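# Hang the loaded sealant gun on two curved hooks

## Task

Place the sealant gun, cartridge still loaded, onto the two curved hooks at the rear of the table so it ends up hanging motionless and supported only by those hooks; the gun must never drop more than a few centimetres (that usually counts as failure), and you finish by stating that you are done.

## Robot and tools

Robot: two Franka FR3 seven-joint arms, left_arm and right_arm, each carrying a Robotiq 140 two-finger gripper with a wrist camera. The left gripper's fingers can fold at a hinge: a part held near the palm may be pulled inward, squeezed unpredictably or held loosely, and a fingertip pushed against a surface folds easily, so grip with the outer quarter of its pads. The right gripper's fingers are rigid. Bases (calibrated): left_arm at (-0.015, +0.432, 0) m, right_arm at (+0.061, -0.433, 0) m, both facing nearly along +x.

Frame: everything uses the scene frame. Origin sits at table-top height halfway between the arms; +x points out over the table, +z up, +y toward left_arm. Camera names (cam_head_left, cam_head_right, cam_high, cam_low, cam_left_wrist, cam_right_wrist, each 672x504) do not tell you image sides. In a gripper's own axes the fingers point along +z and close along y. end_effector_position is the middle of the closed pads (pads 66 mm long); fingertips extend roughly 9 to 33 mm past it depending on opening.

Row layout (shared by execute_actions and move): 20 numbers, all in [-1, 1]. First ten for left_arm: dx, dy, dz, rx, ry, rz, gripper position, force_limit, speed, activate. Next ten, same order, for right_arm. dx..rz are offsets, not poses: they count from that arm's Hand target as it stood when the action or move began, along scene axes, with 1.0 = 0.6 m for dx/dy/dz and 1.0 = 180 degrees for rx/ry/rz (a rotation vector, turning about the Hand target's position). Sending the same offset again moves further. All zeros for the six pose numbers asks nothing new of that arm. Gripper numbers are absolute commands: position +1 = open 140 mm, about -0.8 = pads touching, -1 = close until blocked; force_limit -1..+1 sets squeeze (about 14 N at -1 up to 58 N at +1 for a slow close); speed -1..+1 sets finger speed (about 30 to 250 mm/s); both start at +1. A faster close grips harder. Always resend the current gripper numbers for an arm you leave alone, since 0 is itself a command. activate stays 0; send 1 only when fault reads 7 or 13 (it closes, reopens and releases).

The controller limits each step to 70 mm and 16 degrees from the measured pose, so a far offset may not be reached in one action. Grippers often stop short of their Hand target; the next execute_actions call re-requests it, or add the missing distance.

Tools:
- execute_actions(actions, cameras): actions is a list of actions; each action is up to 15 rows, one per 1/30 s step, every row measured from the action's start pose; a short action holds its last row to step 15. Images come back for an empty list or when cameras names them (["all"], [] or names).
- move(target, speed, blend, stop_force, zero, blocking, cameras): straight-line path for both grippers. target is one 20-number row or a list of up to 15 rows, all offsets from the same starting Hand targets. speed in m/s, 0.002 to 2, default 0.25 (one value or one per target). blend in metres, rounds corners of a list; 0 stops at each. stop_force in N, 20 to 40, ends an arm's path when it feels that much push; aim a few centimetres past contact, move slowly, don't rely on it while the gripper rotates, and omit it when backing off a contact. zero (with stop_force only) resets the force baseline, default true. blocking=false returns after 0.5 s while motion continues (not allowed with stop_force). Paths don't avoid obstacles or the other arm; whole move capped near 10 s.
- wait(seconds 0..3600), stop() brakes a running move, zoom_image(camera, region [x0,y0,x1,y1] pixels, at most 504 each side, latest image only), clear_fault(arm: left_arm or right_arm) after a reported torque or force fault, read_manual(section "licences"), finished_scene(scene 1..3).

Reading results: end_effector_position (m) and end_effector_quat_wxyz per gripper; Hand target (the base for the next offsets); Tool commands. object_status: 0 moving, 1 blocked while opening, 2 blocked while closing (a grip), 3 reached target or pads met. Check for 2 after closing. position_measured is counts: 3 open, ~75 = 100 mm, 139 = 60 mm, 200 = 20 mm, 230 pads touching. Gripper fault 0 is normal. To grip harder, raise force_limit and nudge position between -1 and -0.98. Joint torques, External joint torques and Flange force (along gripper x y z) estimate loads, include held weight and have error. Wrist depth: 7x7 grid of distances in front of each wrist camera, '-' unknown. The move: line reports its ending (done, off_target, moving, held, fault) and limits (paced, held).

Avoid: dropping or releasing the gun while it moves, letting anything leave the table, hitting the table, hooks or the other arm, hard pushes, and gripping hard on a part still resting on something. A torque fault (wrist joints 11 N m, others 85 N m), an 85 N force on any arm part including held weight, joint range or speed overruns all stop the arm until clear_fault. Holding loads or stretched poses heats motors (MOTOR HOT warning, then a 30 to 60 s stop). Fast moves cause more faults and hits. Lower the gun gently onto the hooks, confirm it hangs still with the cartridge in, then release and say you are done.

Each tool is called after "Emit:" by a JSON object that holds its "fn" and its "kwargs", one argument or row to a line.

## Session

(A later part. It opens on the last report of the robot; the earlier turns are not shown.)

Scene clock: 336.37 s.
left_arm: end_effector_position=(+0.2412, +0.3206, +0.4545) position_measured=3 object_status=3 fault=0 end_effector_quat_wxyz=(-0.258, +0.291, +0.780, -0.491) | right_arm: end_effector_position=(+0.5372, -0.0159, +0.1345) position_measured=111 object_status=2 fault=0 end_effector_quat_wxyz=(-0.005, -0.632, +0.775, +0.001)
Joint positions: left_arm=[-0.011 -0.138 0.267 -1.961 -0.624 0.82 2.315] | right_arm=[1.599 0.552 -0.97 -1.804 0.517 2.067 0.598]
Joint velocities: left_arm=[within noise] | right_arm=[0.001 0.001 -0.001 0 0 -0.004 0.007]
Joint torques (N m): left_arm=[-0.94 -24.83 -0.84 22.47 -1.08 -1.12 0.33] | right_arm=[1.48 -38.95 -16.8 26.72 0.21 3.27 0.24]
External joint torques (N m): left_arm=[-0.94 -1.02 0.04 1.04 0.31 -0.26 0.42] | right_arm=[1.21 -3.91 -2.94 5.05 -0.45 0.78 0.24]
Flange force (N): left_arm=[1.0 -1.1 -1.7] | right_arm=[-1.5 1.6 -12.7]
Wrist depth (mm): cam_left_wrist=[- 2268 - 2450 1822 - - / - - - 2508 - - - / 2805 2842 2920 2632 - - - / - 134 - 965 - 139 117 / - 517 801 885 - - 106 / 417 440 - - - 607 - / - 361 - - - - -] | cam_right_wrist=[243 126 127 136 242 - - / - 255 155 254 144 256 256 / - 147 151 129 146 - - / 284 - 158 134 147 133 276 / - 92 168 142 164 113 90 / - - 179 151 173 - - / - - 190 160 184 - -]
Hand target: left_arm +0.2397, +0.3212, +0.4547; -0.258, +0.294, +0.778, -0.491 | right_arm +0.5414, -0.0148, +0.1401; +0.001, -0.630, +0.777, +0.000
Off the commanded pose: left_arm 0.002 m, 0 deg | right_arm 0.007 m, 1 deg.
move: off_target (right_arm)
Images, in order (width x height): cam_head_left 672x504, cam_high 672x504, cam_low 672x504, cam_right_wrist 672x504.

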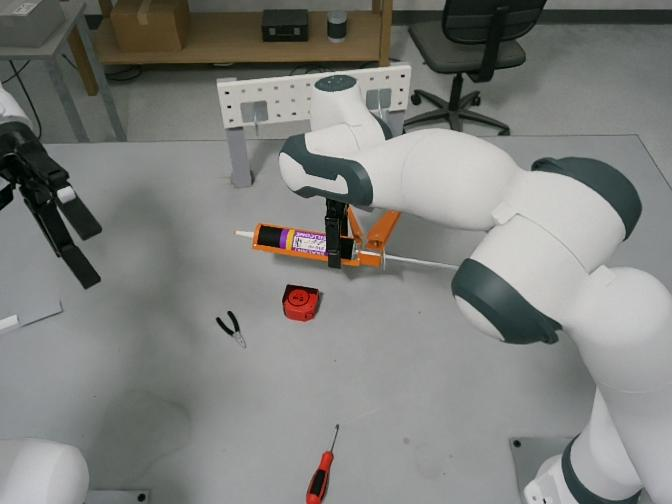

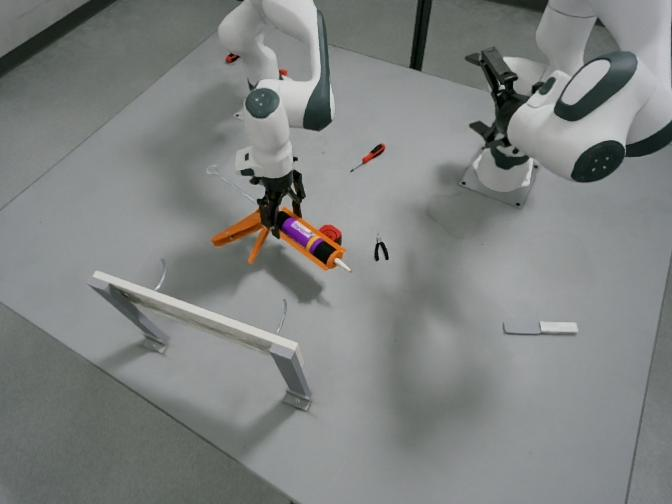

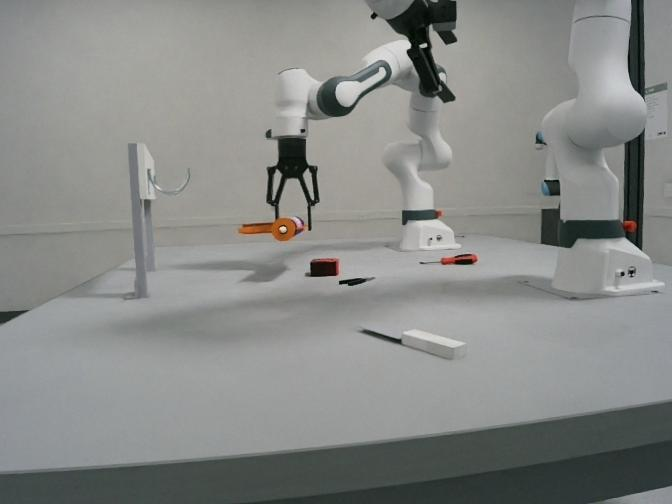

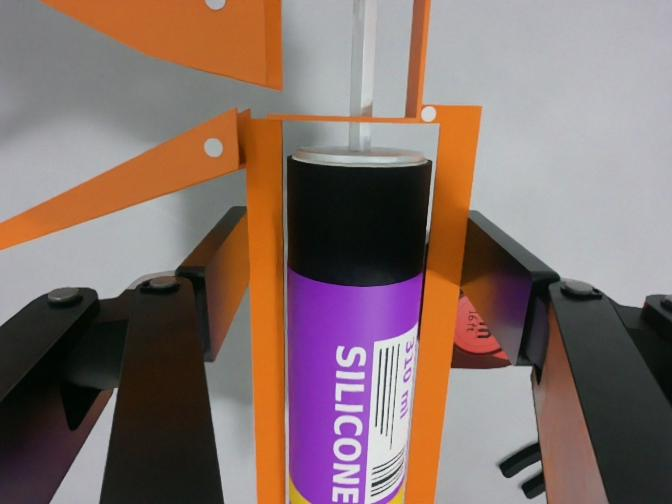

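Emit:
{"fn": "move", "kwargs": {
  "target": [
    [0,0,0,0,0,0,1,1,1,0,-0.12,-0.06,0.3,0,0,0.2,-1,0,-1,0],
    [0,0,0,0,0,0,1,1,1,0,-0.15,-0.06,0.35,0,0,0.55,-1,0,-1,0]
  ],
  "speed": 0.35,
  "blend": 0.03,
  "cameras": ["cam_head_left"]
}}

Emit:
{"fn": "move", "kwargs": {
  "target": [0,0,0,0,0,0,1,1,1,0,0,0,0,0,0,0.55,-1,0,-1,0],
  "speed": 0.4,
  "cameras": ["cam_head_left","cam_high"]
}}

Scene clock: 396.33 s.
left_arm: end_effector_position=(+0.2412, +0.3206, +0.4545) position_measured=3 object_status=3 fault=0 end_effector_quat_wxyz=(-0.258, +0.291, +0.780, -0.491) | right_arm: end_effector_position=(+0.4494, -0.0543, +0.3454) position_measured=111 object_status=2 fault=0 end_effector_quat_wxyz=(+0.005, +1.000, -0.028, -0.003)
Joint positions: left_arm=[-0.011 -0.138 0.267 -1.961 -0.624 0.82 2.315] | right_arm=[2.123 -0.175 -1.214 -1.803 -0.169 1.727 -0.614]
Joint velocities: left_arm=[within noise] | right_arm=[0 0 0 0.001 -0.001 0.001 -0.006]
Joint torques (N m): left_arm=[-0.97 -24.84 -0.82 22.45 -1.09 -1.12 0.32] | right_arm=[1.58 -7.37 4.75 31.18 0.7 3.54 -0.16]
External joint torques (N m): left_arm=[-1 -1 0.02 1.01 0.3 -0.26 0.41] | right_arm=[1.5 -1.39 -0.62 6.68 -0.08 0.93 -0.16]
Flange force (N): left_arm=[0.9 -1.1 -1.6] | right_arm=[0.0 0.0 0.0]
Wrist depth (mm): cam_left_wrist=[- - 3331 3090 1921 - - / - - - 2665 718 - - / - 3384 2632 3495 - - - / - 134 - 3384 927 140 112 / - 745 829 903 - 576 106 / 640 - 2733 - - - - / - 2050 - 443 - - -] | cam_right_wrist=[- 126 127 - 431 432 435 / - 440 148 145 142 - - / - 146 151 129 146 - - / 515 485 158 134 147 113 - / - 92 168 141 164 113 90 / - - 179 150 172 - - / - - 190 160 182 - -]
Hand target: left_arm +0.2397, +0.3212, +0.4547; -0.258, +0.294, +0.778, -0.491 | right_arm +0.4514, -0.0508, +0.3501; -0.001, +1.000, -0.026, +0.000
Off the commanded pose: left_arm 0.002 m, 0 deg | right_arm 0.006 m, 1 deg.
move: off_target (right_arm)

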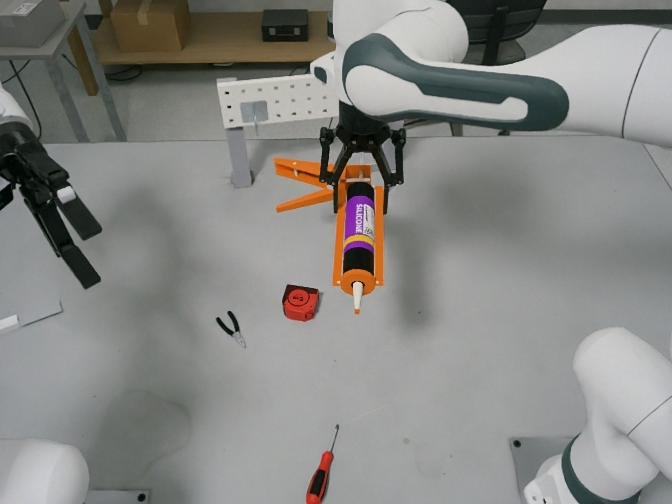

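Scene clock: 400.00 s.
left_arm: end_effector_position=(+0.2412, +0.3206, +0.4545) position_measured=3 object_status=3 fault=0 end_effector_quat_wxyz=(-0.258, +0.291, +0.780, -0.491) | right_arm: end_effector_position=(+0.4505, -0.0540, +0.3450) position_measured=111 object_status=2 fault=0 end_effector_quat_wxyz=(+0.001, +0.672, +0.741, -0.007)
Joint positions: left_arm=[-0.011 -0.138 0.267 -1.961 -0.624 0.82 2.315] | right_arm=[2.61 -0.846 -1.253 -1.741 -0.793 1.438 -1.903]
Joint velocities: left_arm=[within noise] | right_arm=[0 0 0.001 -0.001 0 0 -0.005]
Joint torques (N m): left_arm=[-0.93 -24.88 -0.87 22.44 -1.09 -1.12 0.33] | right_arm=[1.55 20.02 25.1 20.76 0.52 3.34 -0.21]
External joint torques (N m): left_arm=[-0.97 -0.95 -0.03 0.94 0.31 -0.27 0.42] | right_arm=[1.53 0.35 2.14 4.64 -0.41 0.73 -0.21]
Flange force (N): left_arm=[0.9 -1.0 -1.5] | right_arm=[11.2 11.6 -13.2]
Wrist depth (mm): cam_left_wrist=[- - - 2632 1887 592 - / - - - 2842 - - - / 2538 - 2881 2769 874 - - / - 134 - 1665 770 138 112 / - 125 801 899 - - 106 / - 761 2733 3384 756 - - / - 685 2769 2698 376 - -] | cam_right_wrist=[- 126 127 137 427 - - / - - 146 - 143 - 457 / 152 146 150 129 146 - 472 / 512 495 158 134 154 114 528 / - 92 169 142 164 113 90 / - - 179 151 171 - - / - - 190 160 183 - -]
Hand target: left_arm +0.2397, +0.3212, +0.4547; -0.258, +0.294, +0.778, -0.491 | right_arm +0.4514, -0.0508, +0.3501; +0.000, +0.669, +0.744, -0.001
Off the commanded pose: left_arm 0.002 m, 0 deg | right_arm 0.006 m, 1 deg.
move: off_target (right_arm)

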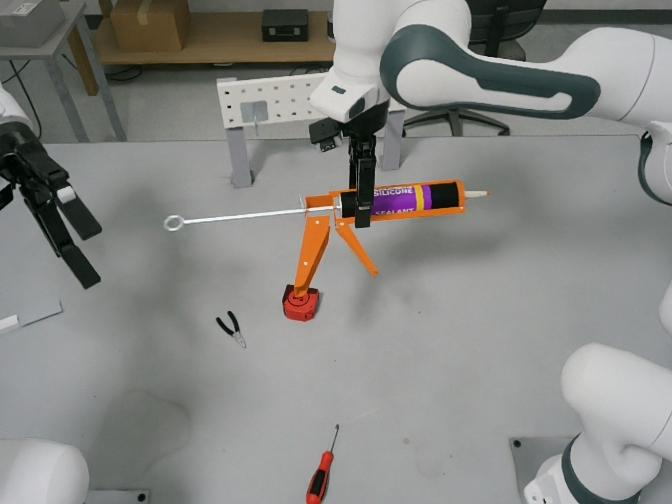

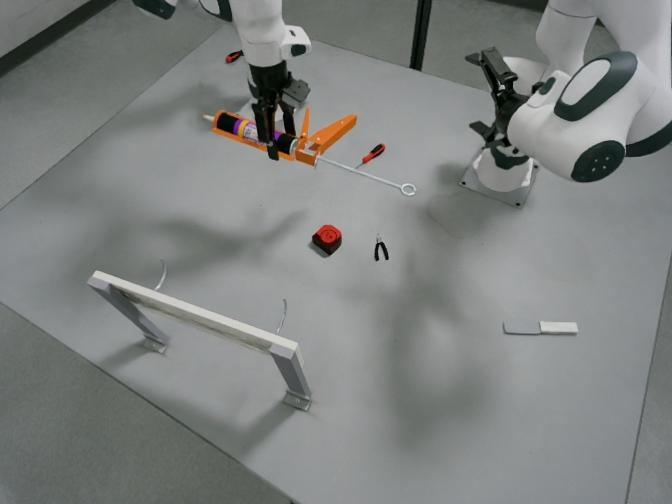

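Emit:
{"fn": "move", "kwargs": {
  "target": [0,0,0,0,0,0,1,1,1,0,0.15,0.05,0.06,0.053,-0.497,0,-1,0,-1,0],
  "speed": 0.35,
  "cameras": ["cam_head_left","cam_low","cam_high","cam_right_wrist"]
}}

Scene clock: 410.57 s.
left_arm: end_effector_position=(+0.2412, +0.3206, +0.4545) position_measured=3 object_status=3 fault=0 end_effector_quat_wxyz=(-0.258, +0.291, +0.780, -0.491) | right_arm: end_effector_position=(+0.5386, -0.0213, +0.3741) position_measured=111 object_status=2 fault=0 end_effector_quat_wxyz=(+0.469, +0.474, +0.538, +0.516)
Joint positions: left_arm=[-0.011 -0.138 0.267 -1.961 -0.624 0.82 2.315] | right_arm=[2.259 -0.384 -1.071 -2.541 -2.132 1.732 -0.855]
Joint velocities: left_arm=[within noise] | right_arm=[-0.001 0 0.001 0 0.001 0.001 0.006]
Joint torques (N m): left_arm=[-0.93 -24.88 -0.81 22.45 -1.07 -1.12 0.34] | right_arm=[0.7 -3.57 10.3 27.67 -3.81 -3.91 0.47]
External joint torques (N m): left_arm=[-0.87 -0.96 0.13 0.94 0.33 -0.27 0.43] | right_arm=[0.61 -0.08 0.94 6.9 -2.18 -2.26 0.37]
Flange force (N): left_arm=[1.2 -0.9 -1.6] | right_arm=[11.4 4.6 7.6]
Wrist depth (mm): cam_left_wrist=[2479 3384 2450 2268 1822 - - / - - 2920 2665 - - - / - 3090 2733 3230 - 554 - / - 134 - - - 138 117 / - 125 798 870 - - 106 / - 584 448 420 - - - / - 2395 2600 396 - - -] | cam_right_wrist=[- 125 127 1855 - - - / - 1900 155 - 141 - 2222 / - 147 149 128 146 - 2103 / 507 2048 158 133 147 119 2309 / - 92 169 142 164 113 90 / - - 181 151 172 - - / - - 191 161 183 - -]
Hand target: left_arm +0.2397, +0.3212, +0.4547; -0.258, +0.294, +0.778, -0.491 | right_arm +0.5414, -0.0208, +0.3861; +0.472, +0.473, +0.526, +0.525
Off the commanded pose: left_arm 0.002 m, 0 deg | right_arm 0.012 m, 2 deg.
move: off_target (right_arm)
Images, in order (width x height): cam_head_left 672x504, cam_high 672x504, cam_low 672x504, cam_right_wrist 672x504.

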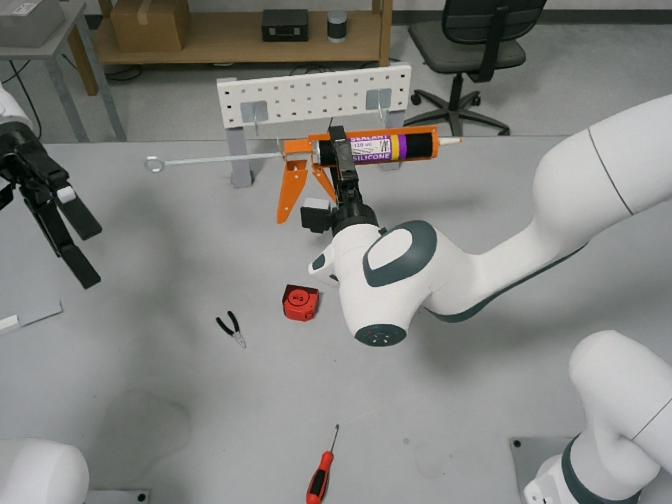

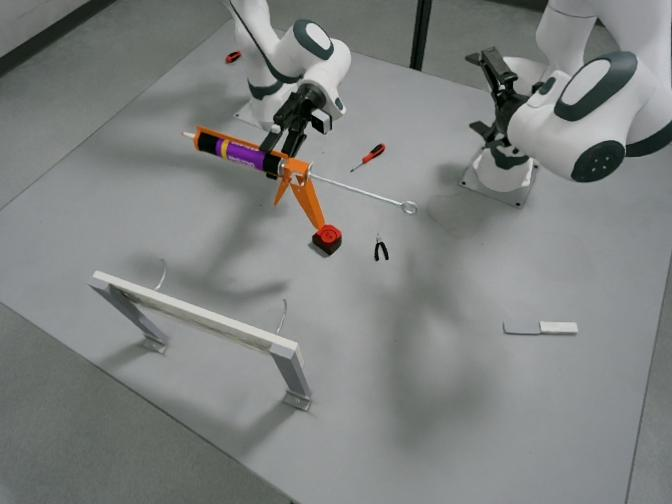

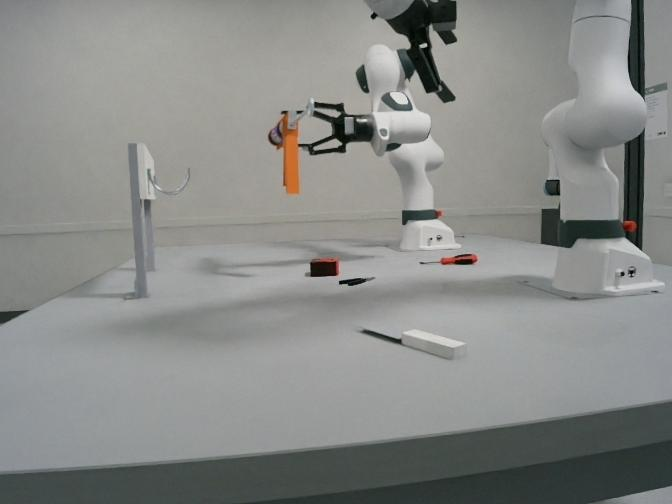

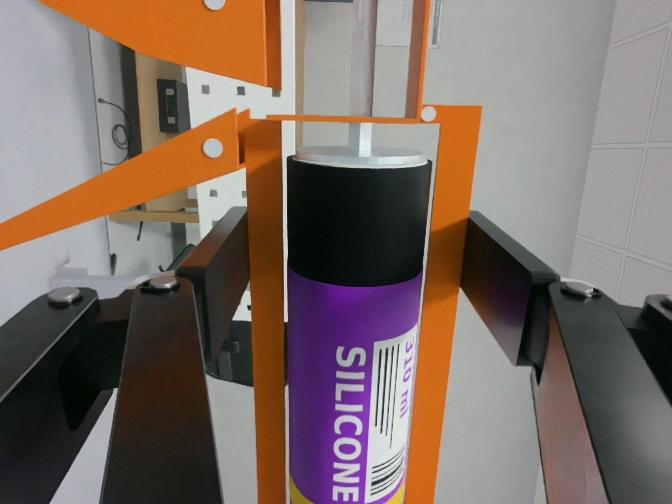

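Emit:
{"fn": "move", "kwargs": {
  "target": [0,0,0,0,0,0,1,1,1,0,0.34,0.035,0.02,-0.028,0,0.005,-1,0,-1,0],
  "speed": 0.2,
  "cameras": ["cam_head_left","cam_low","cam_high","cam_head_right","cam_left_wrist"]
}}

Emit:
{"fn": "zoom_image", "kwargs": {
  "camera": "cam_low",
  "region": [80, 60, 380, 320]
}}

Emit:
{"fn": "zoom_image", "kwargs": {
  "camera": "cam_high",
  "region": [60, 120, 400, 420]
}}

Scene clock: 419.13 s.
left_arm: end_effector_position=(+0.2412, +0.3206, +0.4545) position_measured=3 object_status=3 fault=0 end_effector_quat_wxyz=(-0.258, +0.291, +0.780, -0.491) | right_arm: end_effector_position=(+0.7420, +0.0016, +0.3813) position_measured=111 object_status=2 fault=0 end_effector_quat_wxyz=(+0.477, +0.453, +0.563, +0.501)
Joint positions: left_arm=[-0.011 -0.138 0.267 -1.961 -0.624 0.82 2.315] | right_arm=[2.853 -0.462 -1.955 -2.041 -2.4 2.071 -1]
Joint velocities: left_arm=[within noise] | right_arm=[0.001 0 -0.003 0 -0.002 -0.001 -0.006]
Joint torques (N m): left_arm=[-0.91 -24.87 -0.86 22.51 -1.08 -1.12 0.36] | right_arm=[1.11 30.8 14.3 29.23 -2.77 -3.69 0.02]
External joint torques (N m): left_arm=[-0.97 -1.06 -0.05 1.1 0.3 -0.26 0.45] | right_arm=[1.19 5.95 0.91 7.66 -1.8 -2.22 -0.08]
Flange force (N): left_arm=[0.9 -1.2 -1.8] | right_arm=[6.6 9.1 7.6]
Wrist depth (mm): cam_left_wrist=[- 2568 - 2422 2175 - - / 2698 2881 - 2842 - - - / 3384 3807 3003 2881 - - 504 / - 134 - - 853 139 111 / - 745 811 903 - - 106 / - 3675 1974 3045 - 528 - / - 567 2805 - - - -] | cam_right_wrist=[268 125 127 1695 - - - / 1463 277 155 1798 141 - - / 1428 147 149 129 146 - - / 1445 304 158 133 147 119 2265 / - 92 169 142 164 114 90 / - - 180 151 173 - - / - - 190 161 182 - -]
Hand target: left_arm +0.2397, +0.3212, +0.4547; -0.258, +0.294, +0.778, -0.491 | right_arm +0.7454, +0.0002, +0.3981; +0.489, +0.448, +0.552, +0.505
Off the commanded pose: left_arm 0.002 m, 0 deg | right_arm 0.017 m, 2 deg.
move: off_target (right_arm)
Images, in order (width x height): cam_head_left 672x504, cam_head_right 672x504, cam_high 672x504, cam_low 672x504, cam_left_wrist 672x504.

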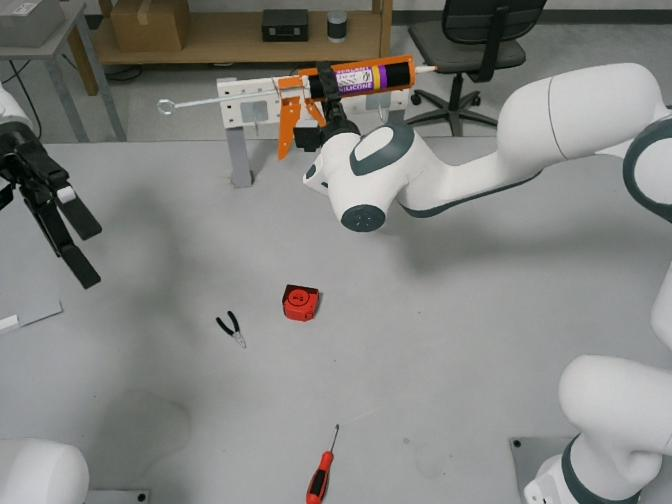

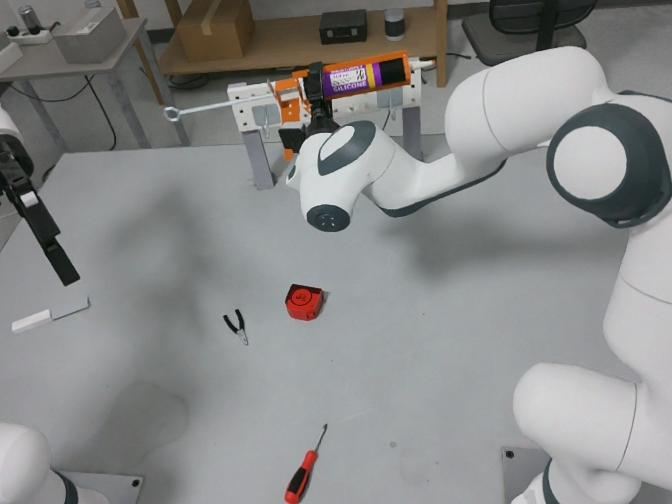

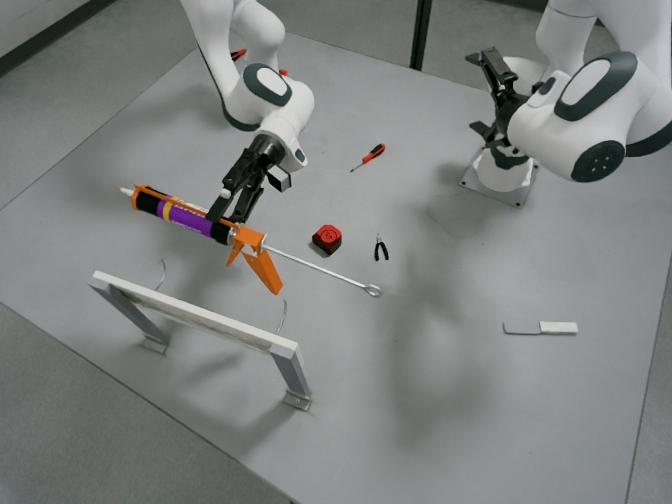

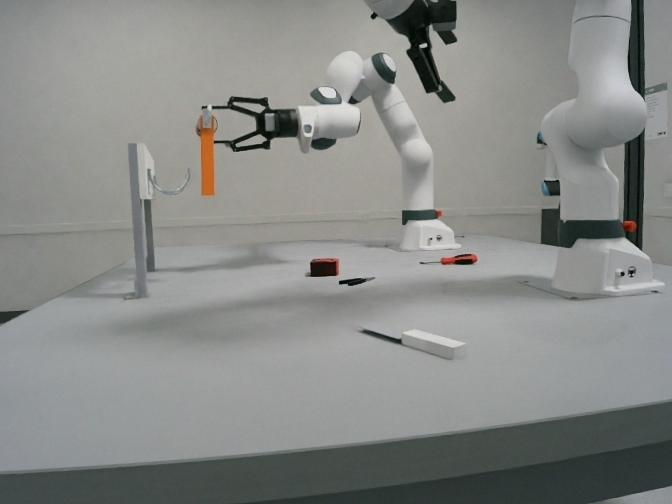

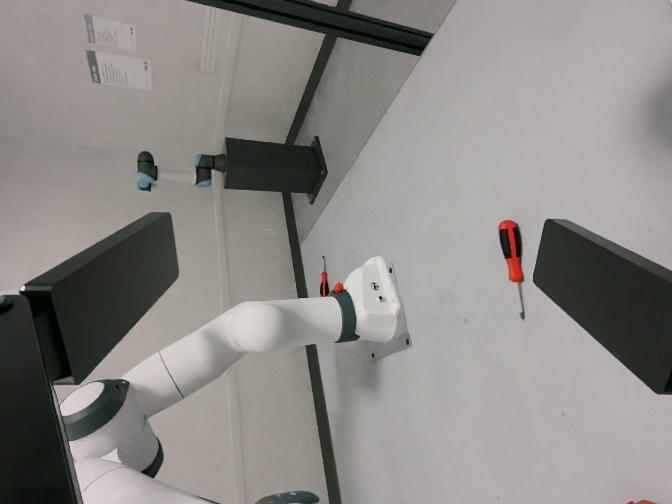

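Scaled by 1.680 from the camera's image (finer frame: 960x720).

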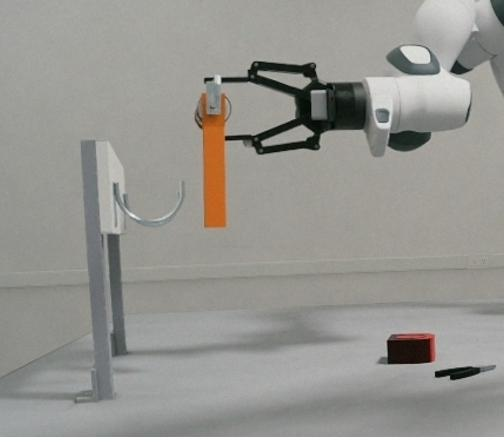

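Scaled by 1.482 from the camera's image (finer frame: 960x720).

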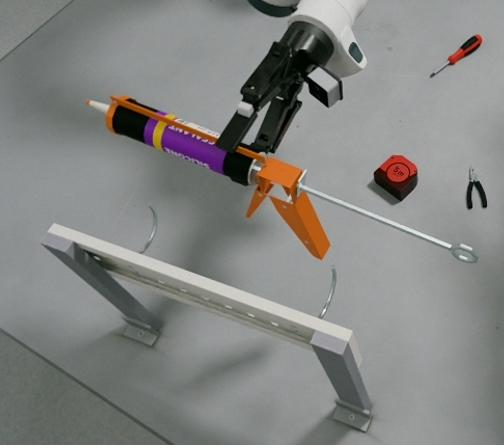

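Emit:
{"fn": "move", "kwargs": {
  "target": [0,0,0,0,0,0,1,1,1,0,0.1233,0,-0.055,-0.011,0,0.005,-1,0,-1,0],
  "speed": 0.12,
  "cameras": ["cam_head_left","cam_low","cam_high","cam_head_right"]
}}

Emit:
{"fn": "zoom_image", "kwargs": {
  "camera": "cam_low",
  "region": [100, 90, 280, 240]
}}

Emit:
{"fn": "zoom_image", "kwargs": {
  "camera": "cam_high",
  "region": [60, 180, 400, 420]
}}

Emit:
{"fn": "zoom_image", "kwargs": {
  "camera": "cam_head_right",
  "region": [140, 30, 480, 230]
}}

Scene clock: 459.70 s.
left_arm: end_effector_position=(+0.2412, +0.3206, +0.4545) position_measured=3 object_status=3 fault=0 end_effector_quat_wxyz=(-0.258, +0.291, +0.780, -0.491) | right_arm: end_effector_position=(+0.8170, -0.0005, +0.3478) position_measured=111 object_status=2 fault=0 end_effector_quat_wxyz=(+0.482, +0.441, +0.574, +0.494)
Joint positions: left_arm=[-0.011 -0.138 0.267 -1.961 -0.624 0.82 2.315] | right_arm=[2.857 -0.806 -1.951 -1.854 -2.626 2.053 -1.184]
Joint velocities: left_arm=[within noise] | right_arm=[0 0 0.002 0 0.001 0 -0.006]
Joint torques (N m): left_arm=[-0.96 -24.86 -0.83 22.45 -1.09 -1.13 0.33] | right_arm=[1.23 39.08 25.01 24.26 -3.45 -2.95 0.02]
External joint torques (N m): left_arm=[-0.93 -0.94 0.08 0.95 0.32 -0.27 0.42] | right_arm=[1.07 5.07 2.56 6.52 -2.4 -1.82 -0.08]
Flange force (N): left_arm=[1.0 -1.0 -1.7] | right_arm=[7.2 6.9 11.6]
Wrist depth (mm): cam_left_wrist=[- - - 2632 2111 - - / - 3230 - 2733 - - - / - 2881 2600 2881 - - 538 / - 135 3135 - - 138 111 / - 125 843 907 - - 106 / - 688 770 1061 - - - / - 644 - - 713 - -] | cam_right_wrist=[203 125 127 136 2332 - - / - 208 155 141 141 - - / 216 147 152 129 146 2222 - / 1346 231 158 134 147 120 - / - 92 169 142 164 113 90 / - - 182 151 172 - - / - - 191 161 183 - -]
Hand target: left_arm +0.2397, +0.3212, +0.4547; -0.258, +0.294, +0.778, -0.491 | right_arm +0.8194, +0.0002, +0.3651; +0.492, +0.435, +0.565, +0.500
Off the commanded pose: left_arm 0.002 m, 0 deg | right_arm 0.018 m, 2 deg.
joint sent to its limit (right arm) — joint 1 (waist), upper limit. The joint targets still meet the commanded pose.
move: off_target (right_arm)
Images, in order (width x height): cam_head_left 672x504, cam_head_right 672x504, cam_high 672x504, cam_low 672x504.

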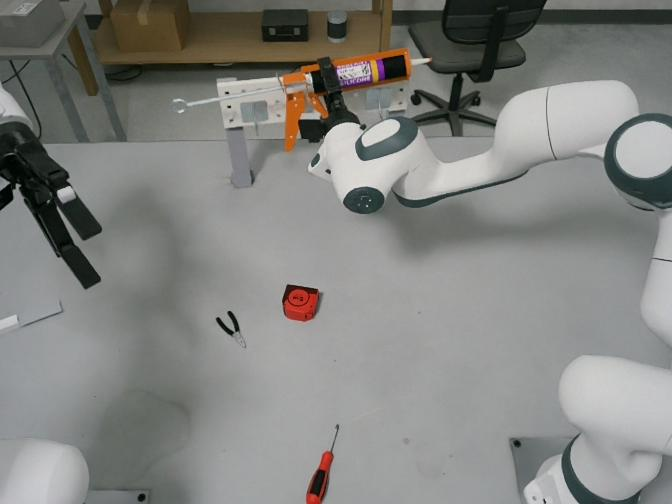

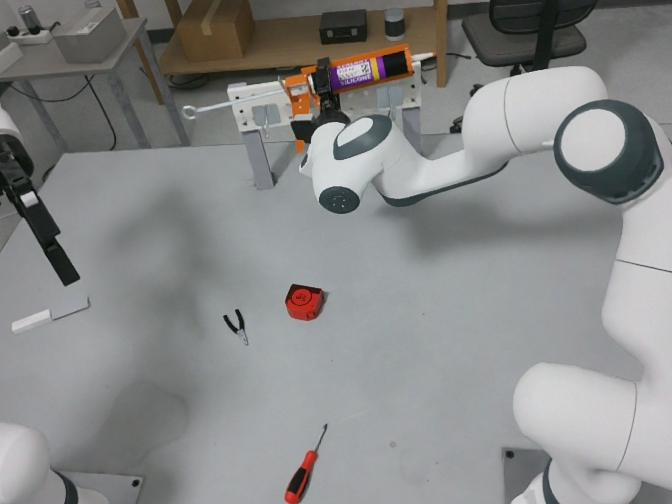

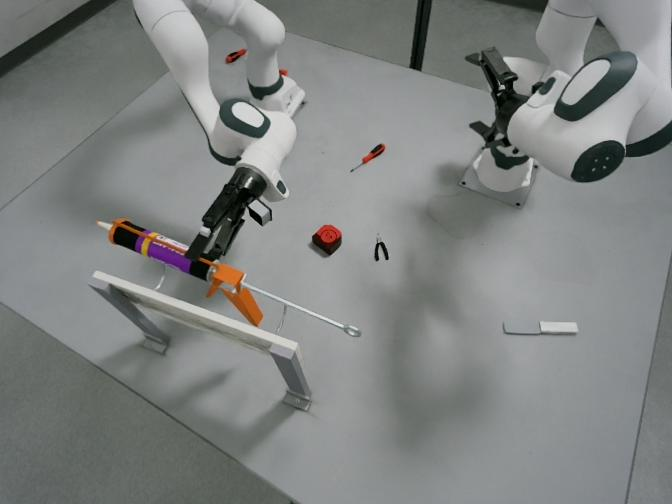

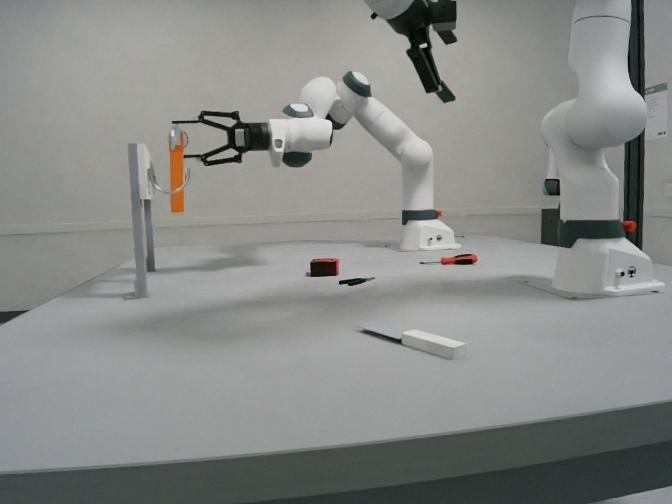

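Scaled by 2.800 from the camera's image (finer frame: 960x720).

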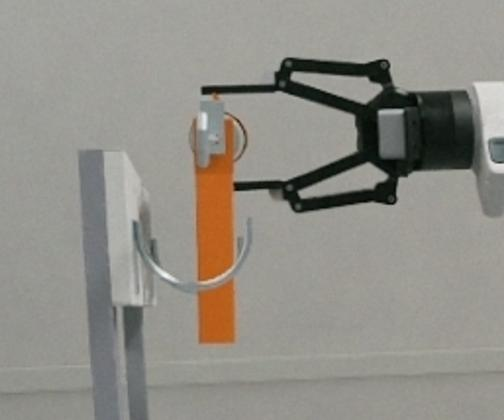

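Scaled by 1.482 from the camera's image (finer frame: 960x720).

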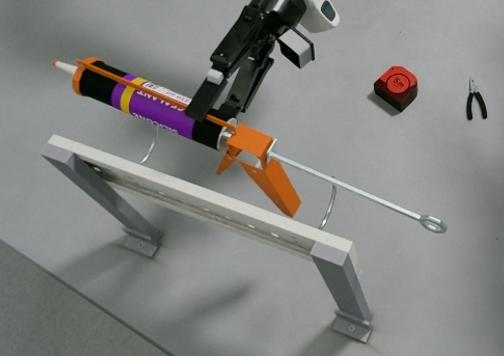

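Scaled by 1.482 from the camera's image (finer frame: 960x720).

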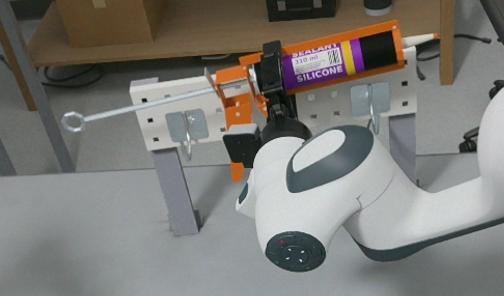

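Emit:
{"fn": "move", "kwargs": {
  "target": [0,0,0,0,0,0,1,1,1,0,0.004,0,-0.06,0,0,0.011,-1,0,-1,0],
  "speed": 0.06,
  "stop_force": 20,
  "cameras": ["cam_head_left","cam_low","cam_high","cam_head_right"]
}}

Emit:
{"fn": "zoom_image", "kwargs": {
  "camera": "cam_low",
  "region": [100, 90, 280, 240]
}}

Emit:
{"fn": "zoom_image", "kwargs": {
  "camera": "cam_high",
  "region": [60, 200, 310, 390]
}}

Emit:
{"fn": "zoom_image", "kwargs": {
  "camera": "cam_head_left",
  "region": [190, 30, 440, 200]
}}

Scene clock: 500.60 s.
left_arm: end_effector_position=(+0.2412, +0.3206, +0.4545) position_measured=3 object_status=3 fault=0 end_effector_quat_wxyz=(-0.258, +0.291, +0.780, -0.491) | right_arm: end_effector_position=(+0.8194, -0.0010, +0.3139) position_measured=111 object_status=2 fault=0 end_effector_quat_wxyz=(+0.478, +0.429, +0.581, +0.500)
Joint positions: left_arm=[-0.011 -0.138 0.267 -1.961 -0.624 0.82 2.315] | right_arm=[2.858 -0.864 -1.981 -1.866 -2.72 2.053 -1.153]
Joint torques (N m): left_arm=[-0.97 -24.88 -0.84 22.49 -1.09 -1.11 0.33] | right_arm=[1.13 40.81 25.8 22.42 -3.38 -2.87 0.47]
External joint torques (N m): left_arm=[-1 -1.01 0.01 1.03 0.3 -0.26 0.42] | right_arm=[1.2 5.6 2.51 5.74 -2.32 -1.62 0.37]
Flange force (N): left_arm=[0.9 -1.1 -1.7] | right_arm=[4.5 5.9 8.8]
Wrist depth (mm): cam_left_wrist=[- - - 2221 1776 - 481 / - - - 2769 - - - / 2805 3090 2881 3553 - - 489 / - 134 - 3003 - 139 111 / - 114 787 892 - - 106 / - - 2698 - - - - / - 644 2369 - - - -] | cam_right_wrist=[1354 125 127 194 2181 2403 - / 1500 206 155 201 143 - - / 1394 146 151 129 146 - 2454 / 1472 227 158 134 147 118 - / - 92 169 142 164 113 90 / - - 181 151 172 - - / - - 266 161 183 - -]
Hand target: left_arm +0.2397, +0.3212, +0.4547; -0.258, +0.294, +0.778, -0.491 | right_arm +0.8218, +0.0002, +0.3291; +0.484, +0.425, +0.572, +0.508
Off the commanded pose: left_arm 0.002 m, 0 deg | right_arm 0.015 m, 2 deg.
joint sent to its limit (right arm) — joint 1 (waist), upper limit. The joint targets still meet the commanded pose.
move: off_target (right_arm)
Images, in order (width x height): cam_head_left 672x504, cam_head_right 672x504, cam_high 672x504, cam_low 672x504.

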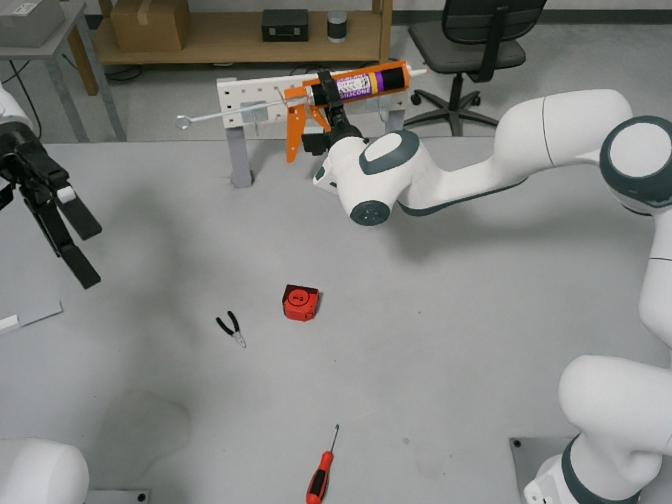

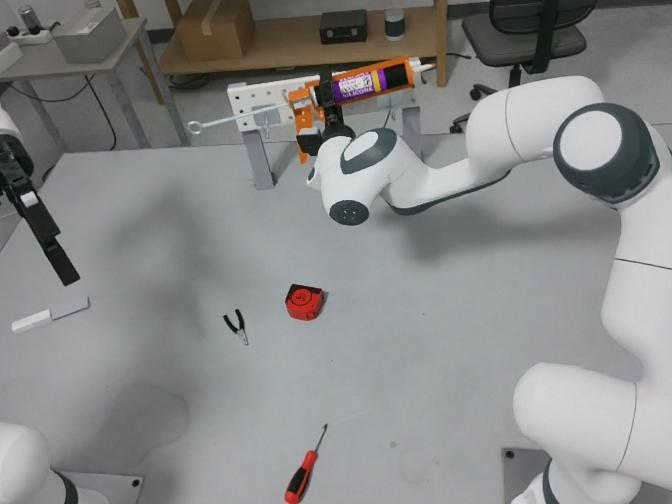

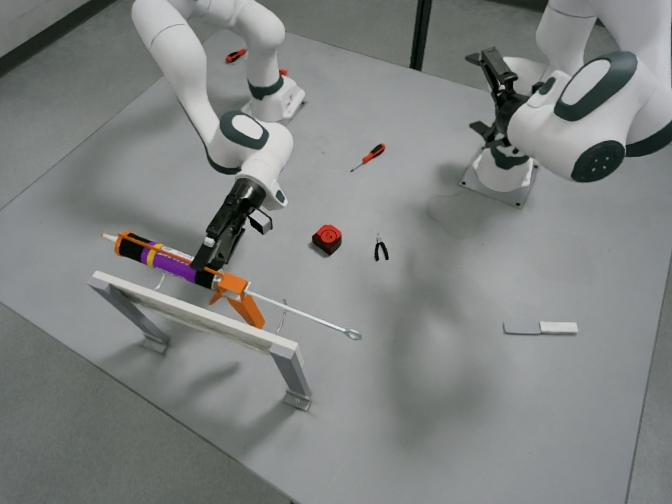

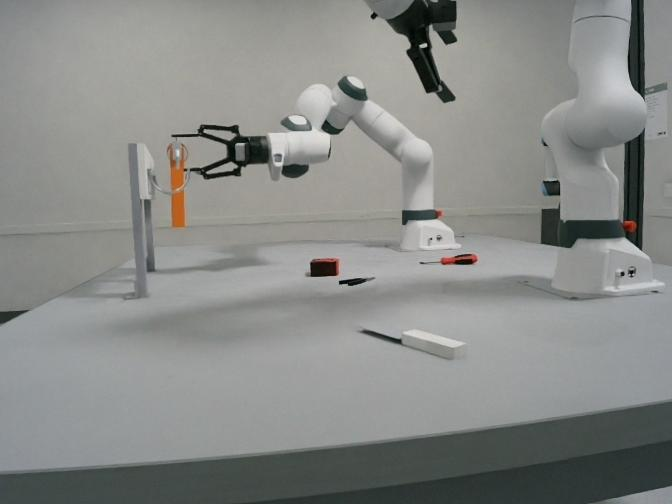

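Scaled by 2.800 from the camera's image (finer frame: 960x720).

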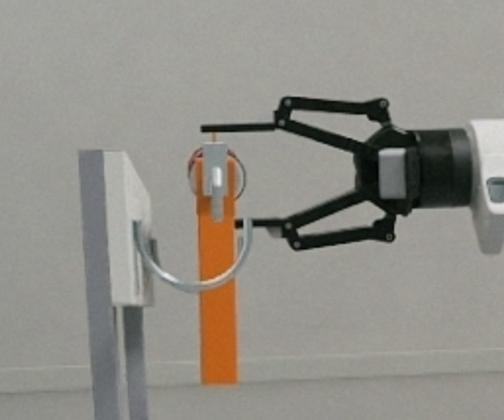

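Scaled by 2.016 from the camera's image (finer frame: 960x720).

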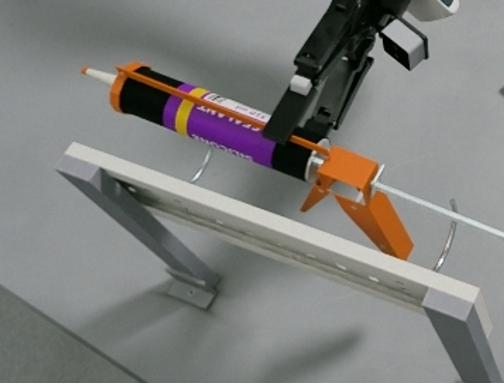

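Scaled by 2.016 from the camera's image (finer frame: 960x720).

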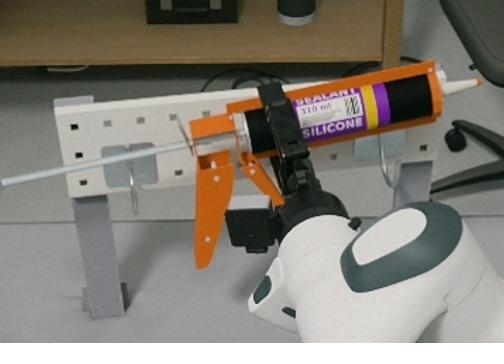

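Emit:
{"fn": "move", "kwargs": {
  "target": [0,0,0,0,0,0,1,1,1,0,0.002,0,-0.075,0,0,0,-1,0,-1,0],
  "speed": 0.05,
  "stop_force": 20,
  "cameras": ["cam_head_left","cam_low","cam_high","cam_head_right"]
}}

Emit:
{"fn": "zoom_image", "kwargs": {
  "camera": "cam_low",
  "region": [100, 90, 280, 240]
}}

Emit:
{"fn": "zoom_image", "kwargs": {
  "camera": "cam_high",
  "region": [60, 200, 310, 390]
}}

Emit:
{"fn": "zoom_image", "kwargs": {
  "camera": "cam_head_left",
  "region": [190, 30, 440, 200]
}}

Scene clock: 515.93 s.
left_arm: end_effector_position=(+0.2412, +0.3206, +0.4545) position_measured=3 object_status=3 fault=0 end_effector_quat_wxyz=(-0.258, +0.291, +0.780, -0.491) | right_arm: end_effector_position=(+0.8186, +0.0002, +0.2680) position_measured=111 object_status=2 fault=0 end_effector_quat_wxyz=(+0.469, +0.435, +0.587, +0.497)
Joint positions: left_arm=[-0.011 -0.138 0.267 -1.961 -0.624 0.82 2.315] | right_arm=[2.858 -0.979 -1.981 -1.87 -2.798 2.01 -1.164]
Joint torques (N m): left_arm=[-0.92 -24.85 -0.82 22.48 -1.09 -1.11 0.32] | right_arm=[1.13 41.74 28.28 19.76 -3.6 -3 0.03]
External joint torques (N m): left_arm=[-0.98 -1.1 -0.02 1.08 0.3 -0.26 0.41] | right_arm=[1.05 5.37 2.78 5.57 -2.45 -1.88 -0.06]
Flange force (N): left_arm=[0.9 -1.3 -1.6] | right_arm=[5.5 5.4 9.6]
Wrist depth (mm): cam_left_wrist=[- - 2842 3045 - - - / - 3438 - 2842 923 - - / - 3135 3135 2479 - - - / 2769 134 2842 1316 - 138 112 / - 125 836 881 - 616 106 / - 2632 3045 - - - - / - 2292 2805 2698 - - -] | cam_right_wrist=[353 125 127 196 197 - - / 397 1812 148 203 145 - - / 151 147 150 129 146 - - / 1463 1798 158 134 147 119 2428 / - 92 169 142 164 113 90 / - - 181 151 172 - - / - - 196 161 183 - -]
Hand target: left_arm +0.2397, +0.3212, +0.4547; -0.258, +0.294, +0.778, -0.491 | right_arm +0.8230, +0.0002, +0.2841; +0.484, +0.425, +0.572, +0.508
Off the commanded pose: left_arm 0.002 m, 0 deg | right_arm 0.017 m, 3 deg.
joint sent to its limit (right arm) — joint 1 (waist), upper limit; joint 5 (forearm roll), lower limit. The joint targets still meet the commanded pose.
move: off_target (right_arm)
Images, in order (width x height): cam_head_left 672x504, cam_head_right 672x504, cam_high 672x504, cam_low 672x504.

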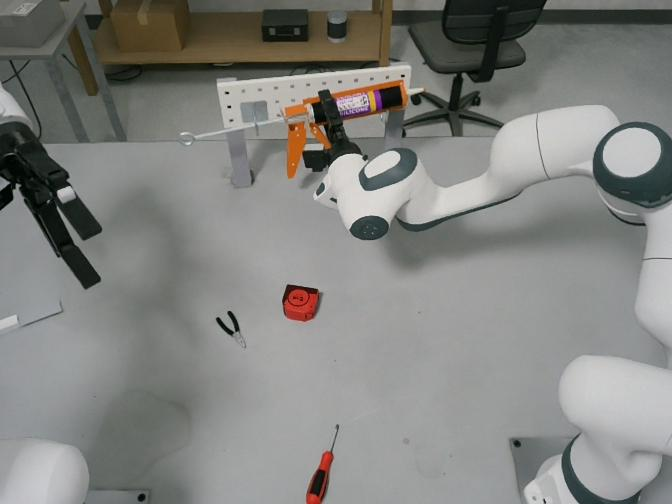

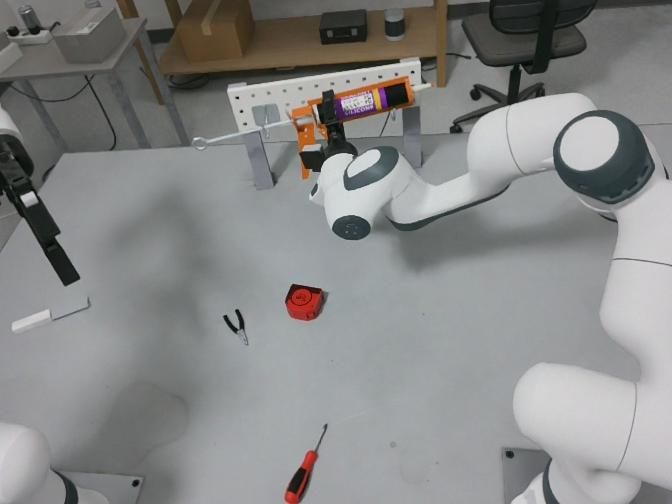

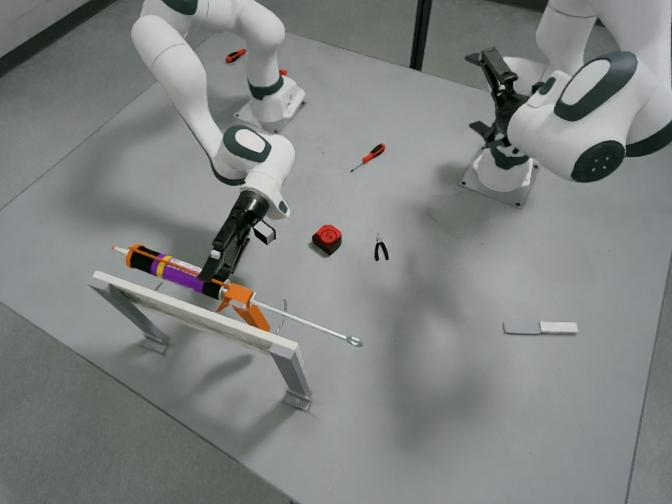

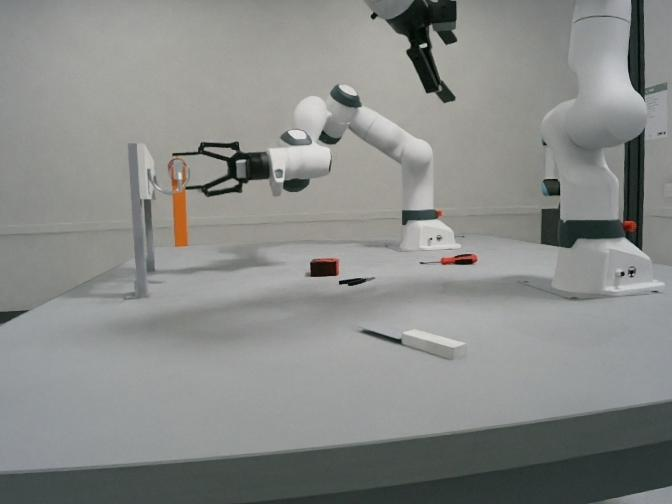

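Scaled by 2.800 from the camera's image (finer frame: 960x720).

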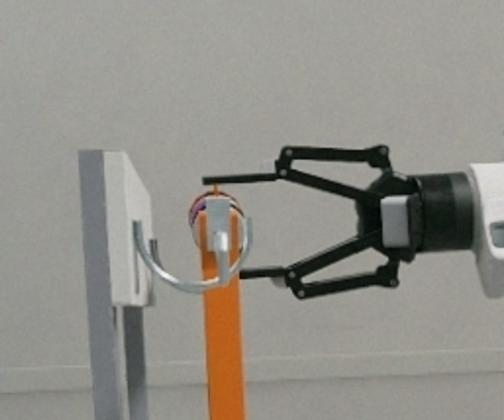

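Scaled by 2.016 from the camera's image (finer frame: 960x720).

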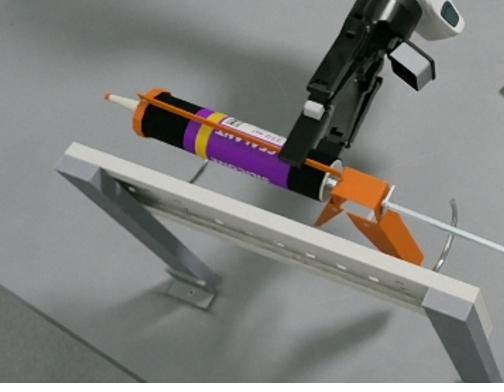

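Scaled by 2.016 from the camera's image (finer frame: 960x720).

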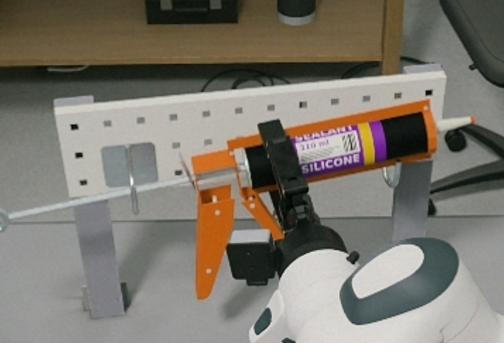

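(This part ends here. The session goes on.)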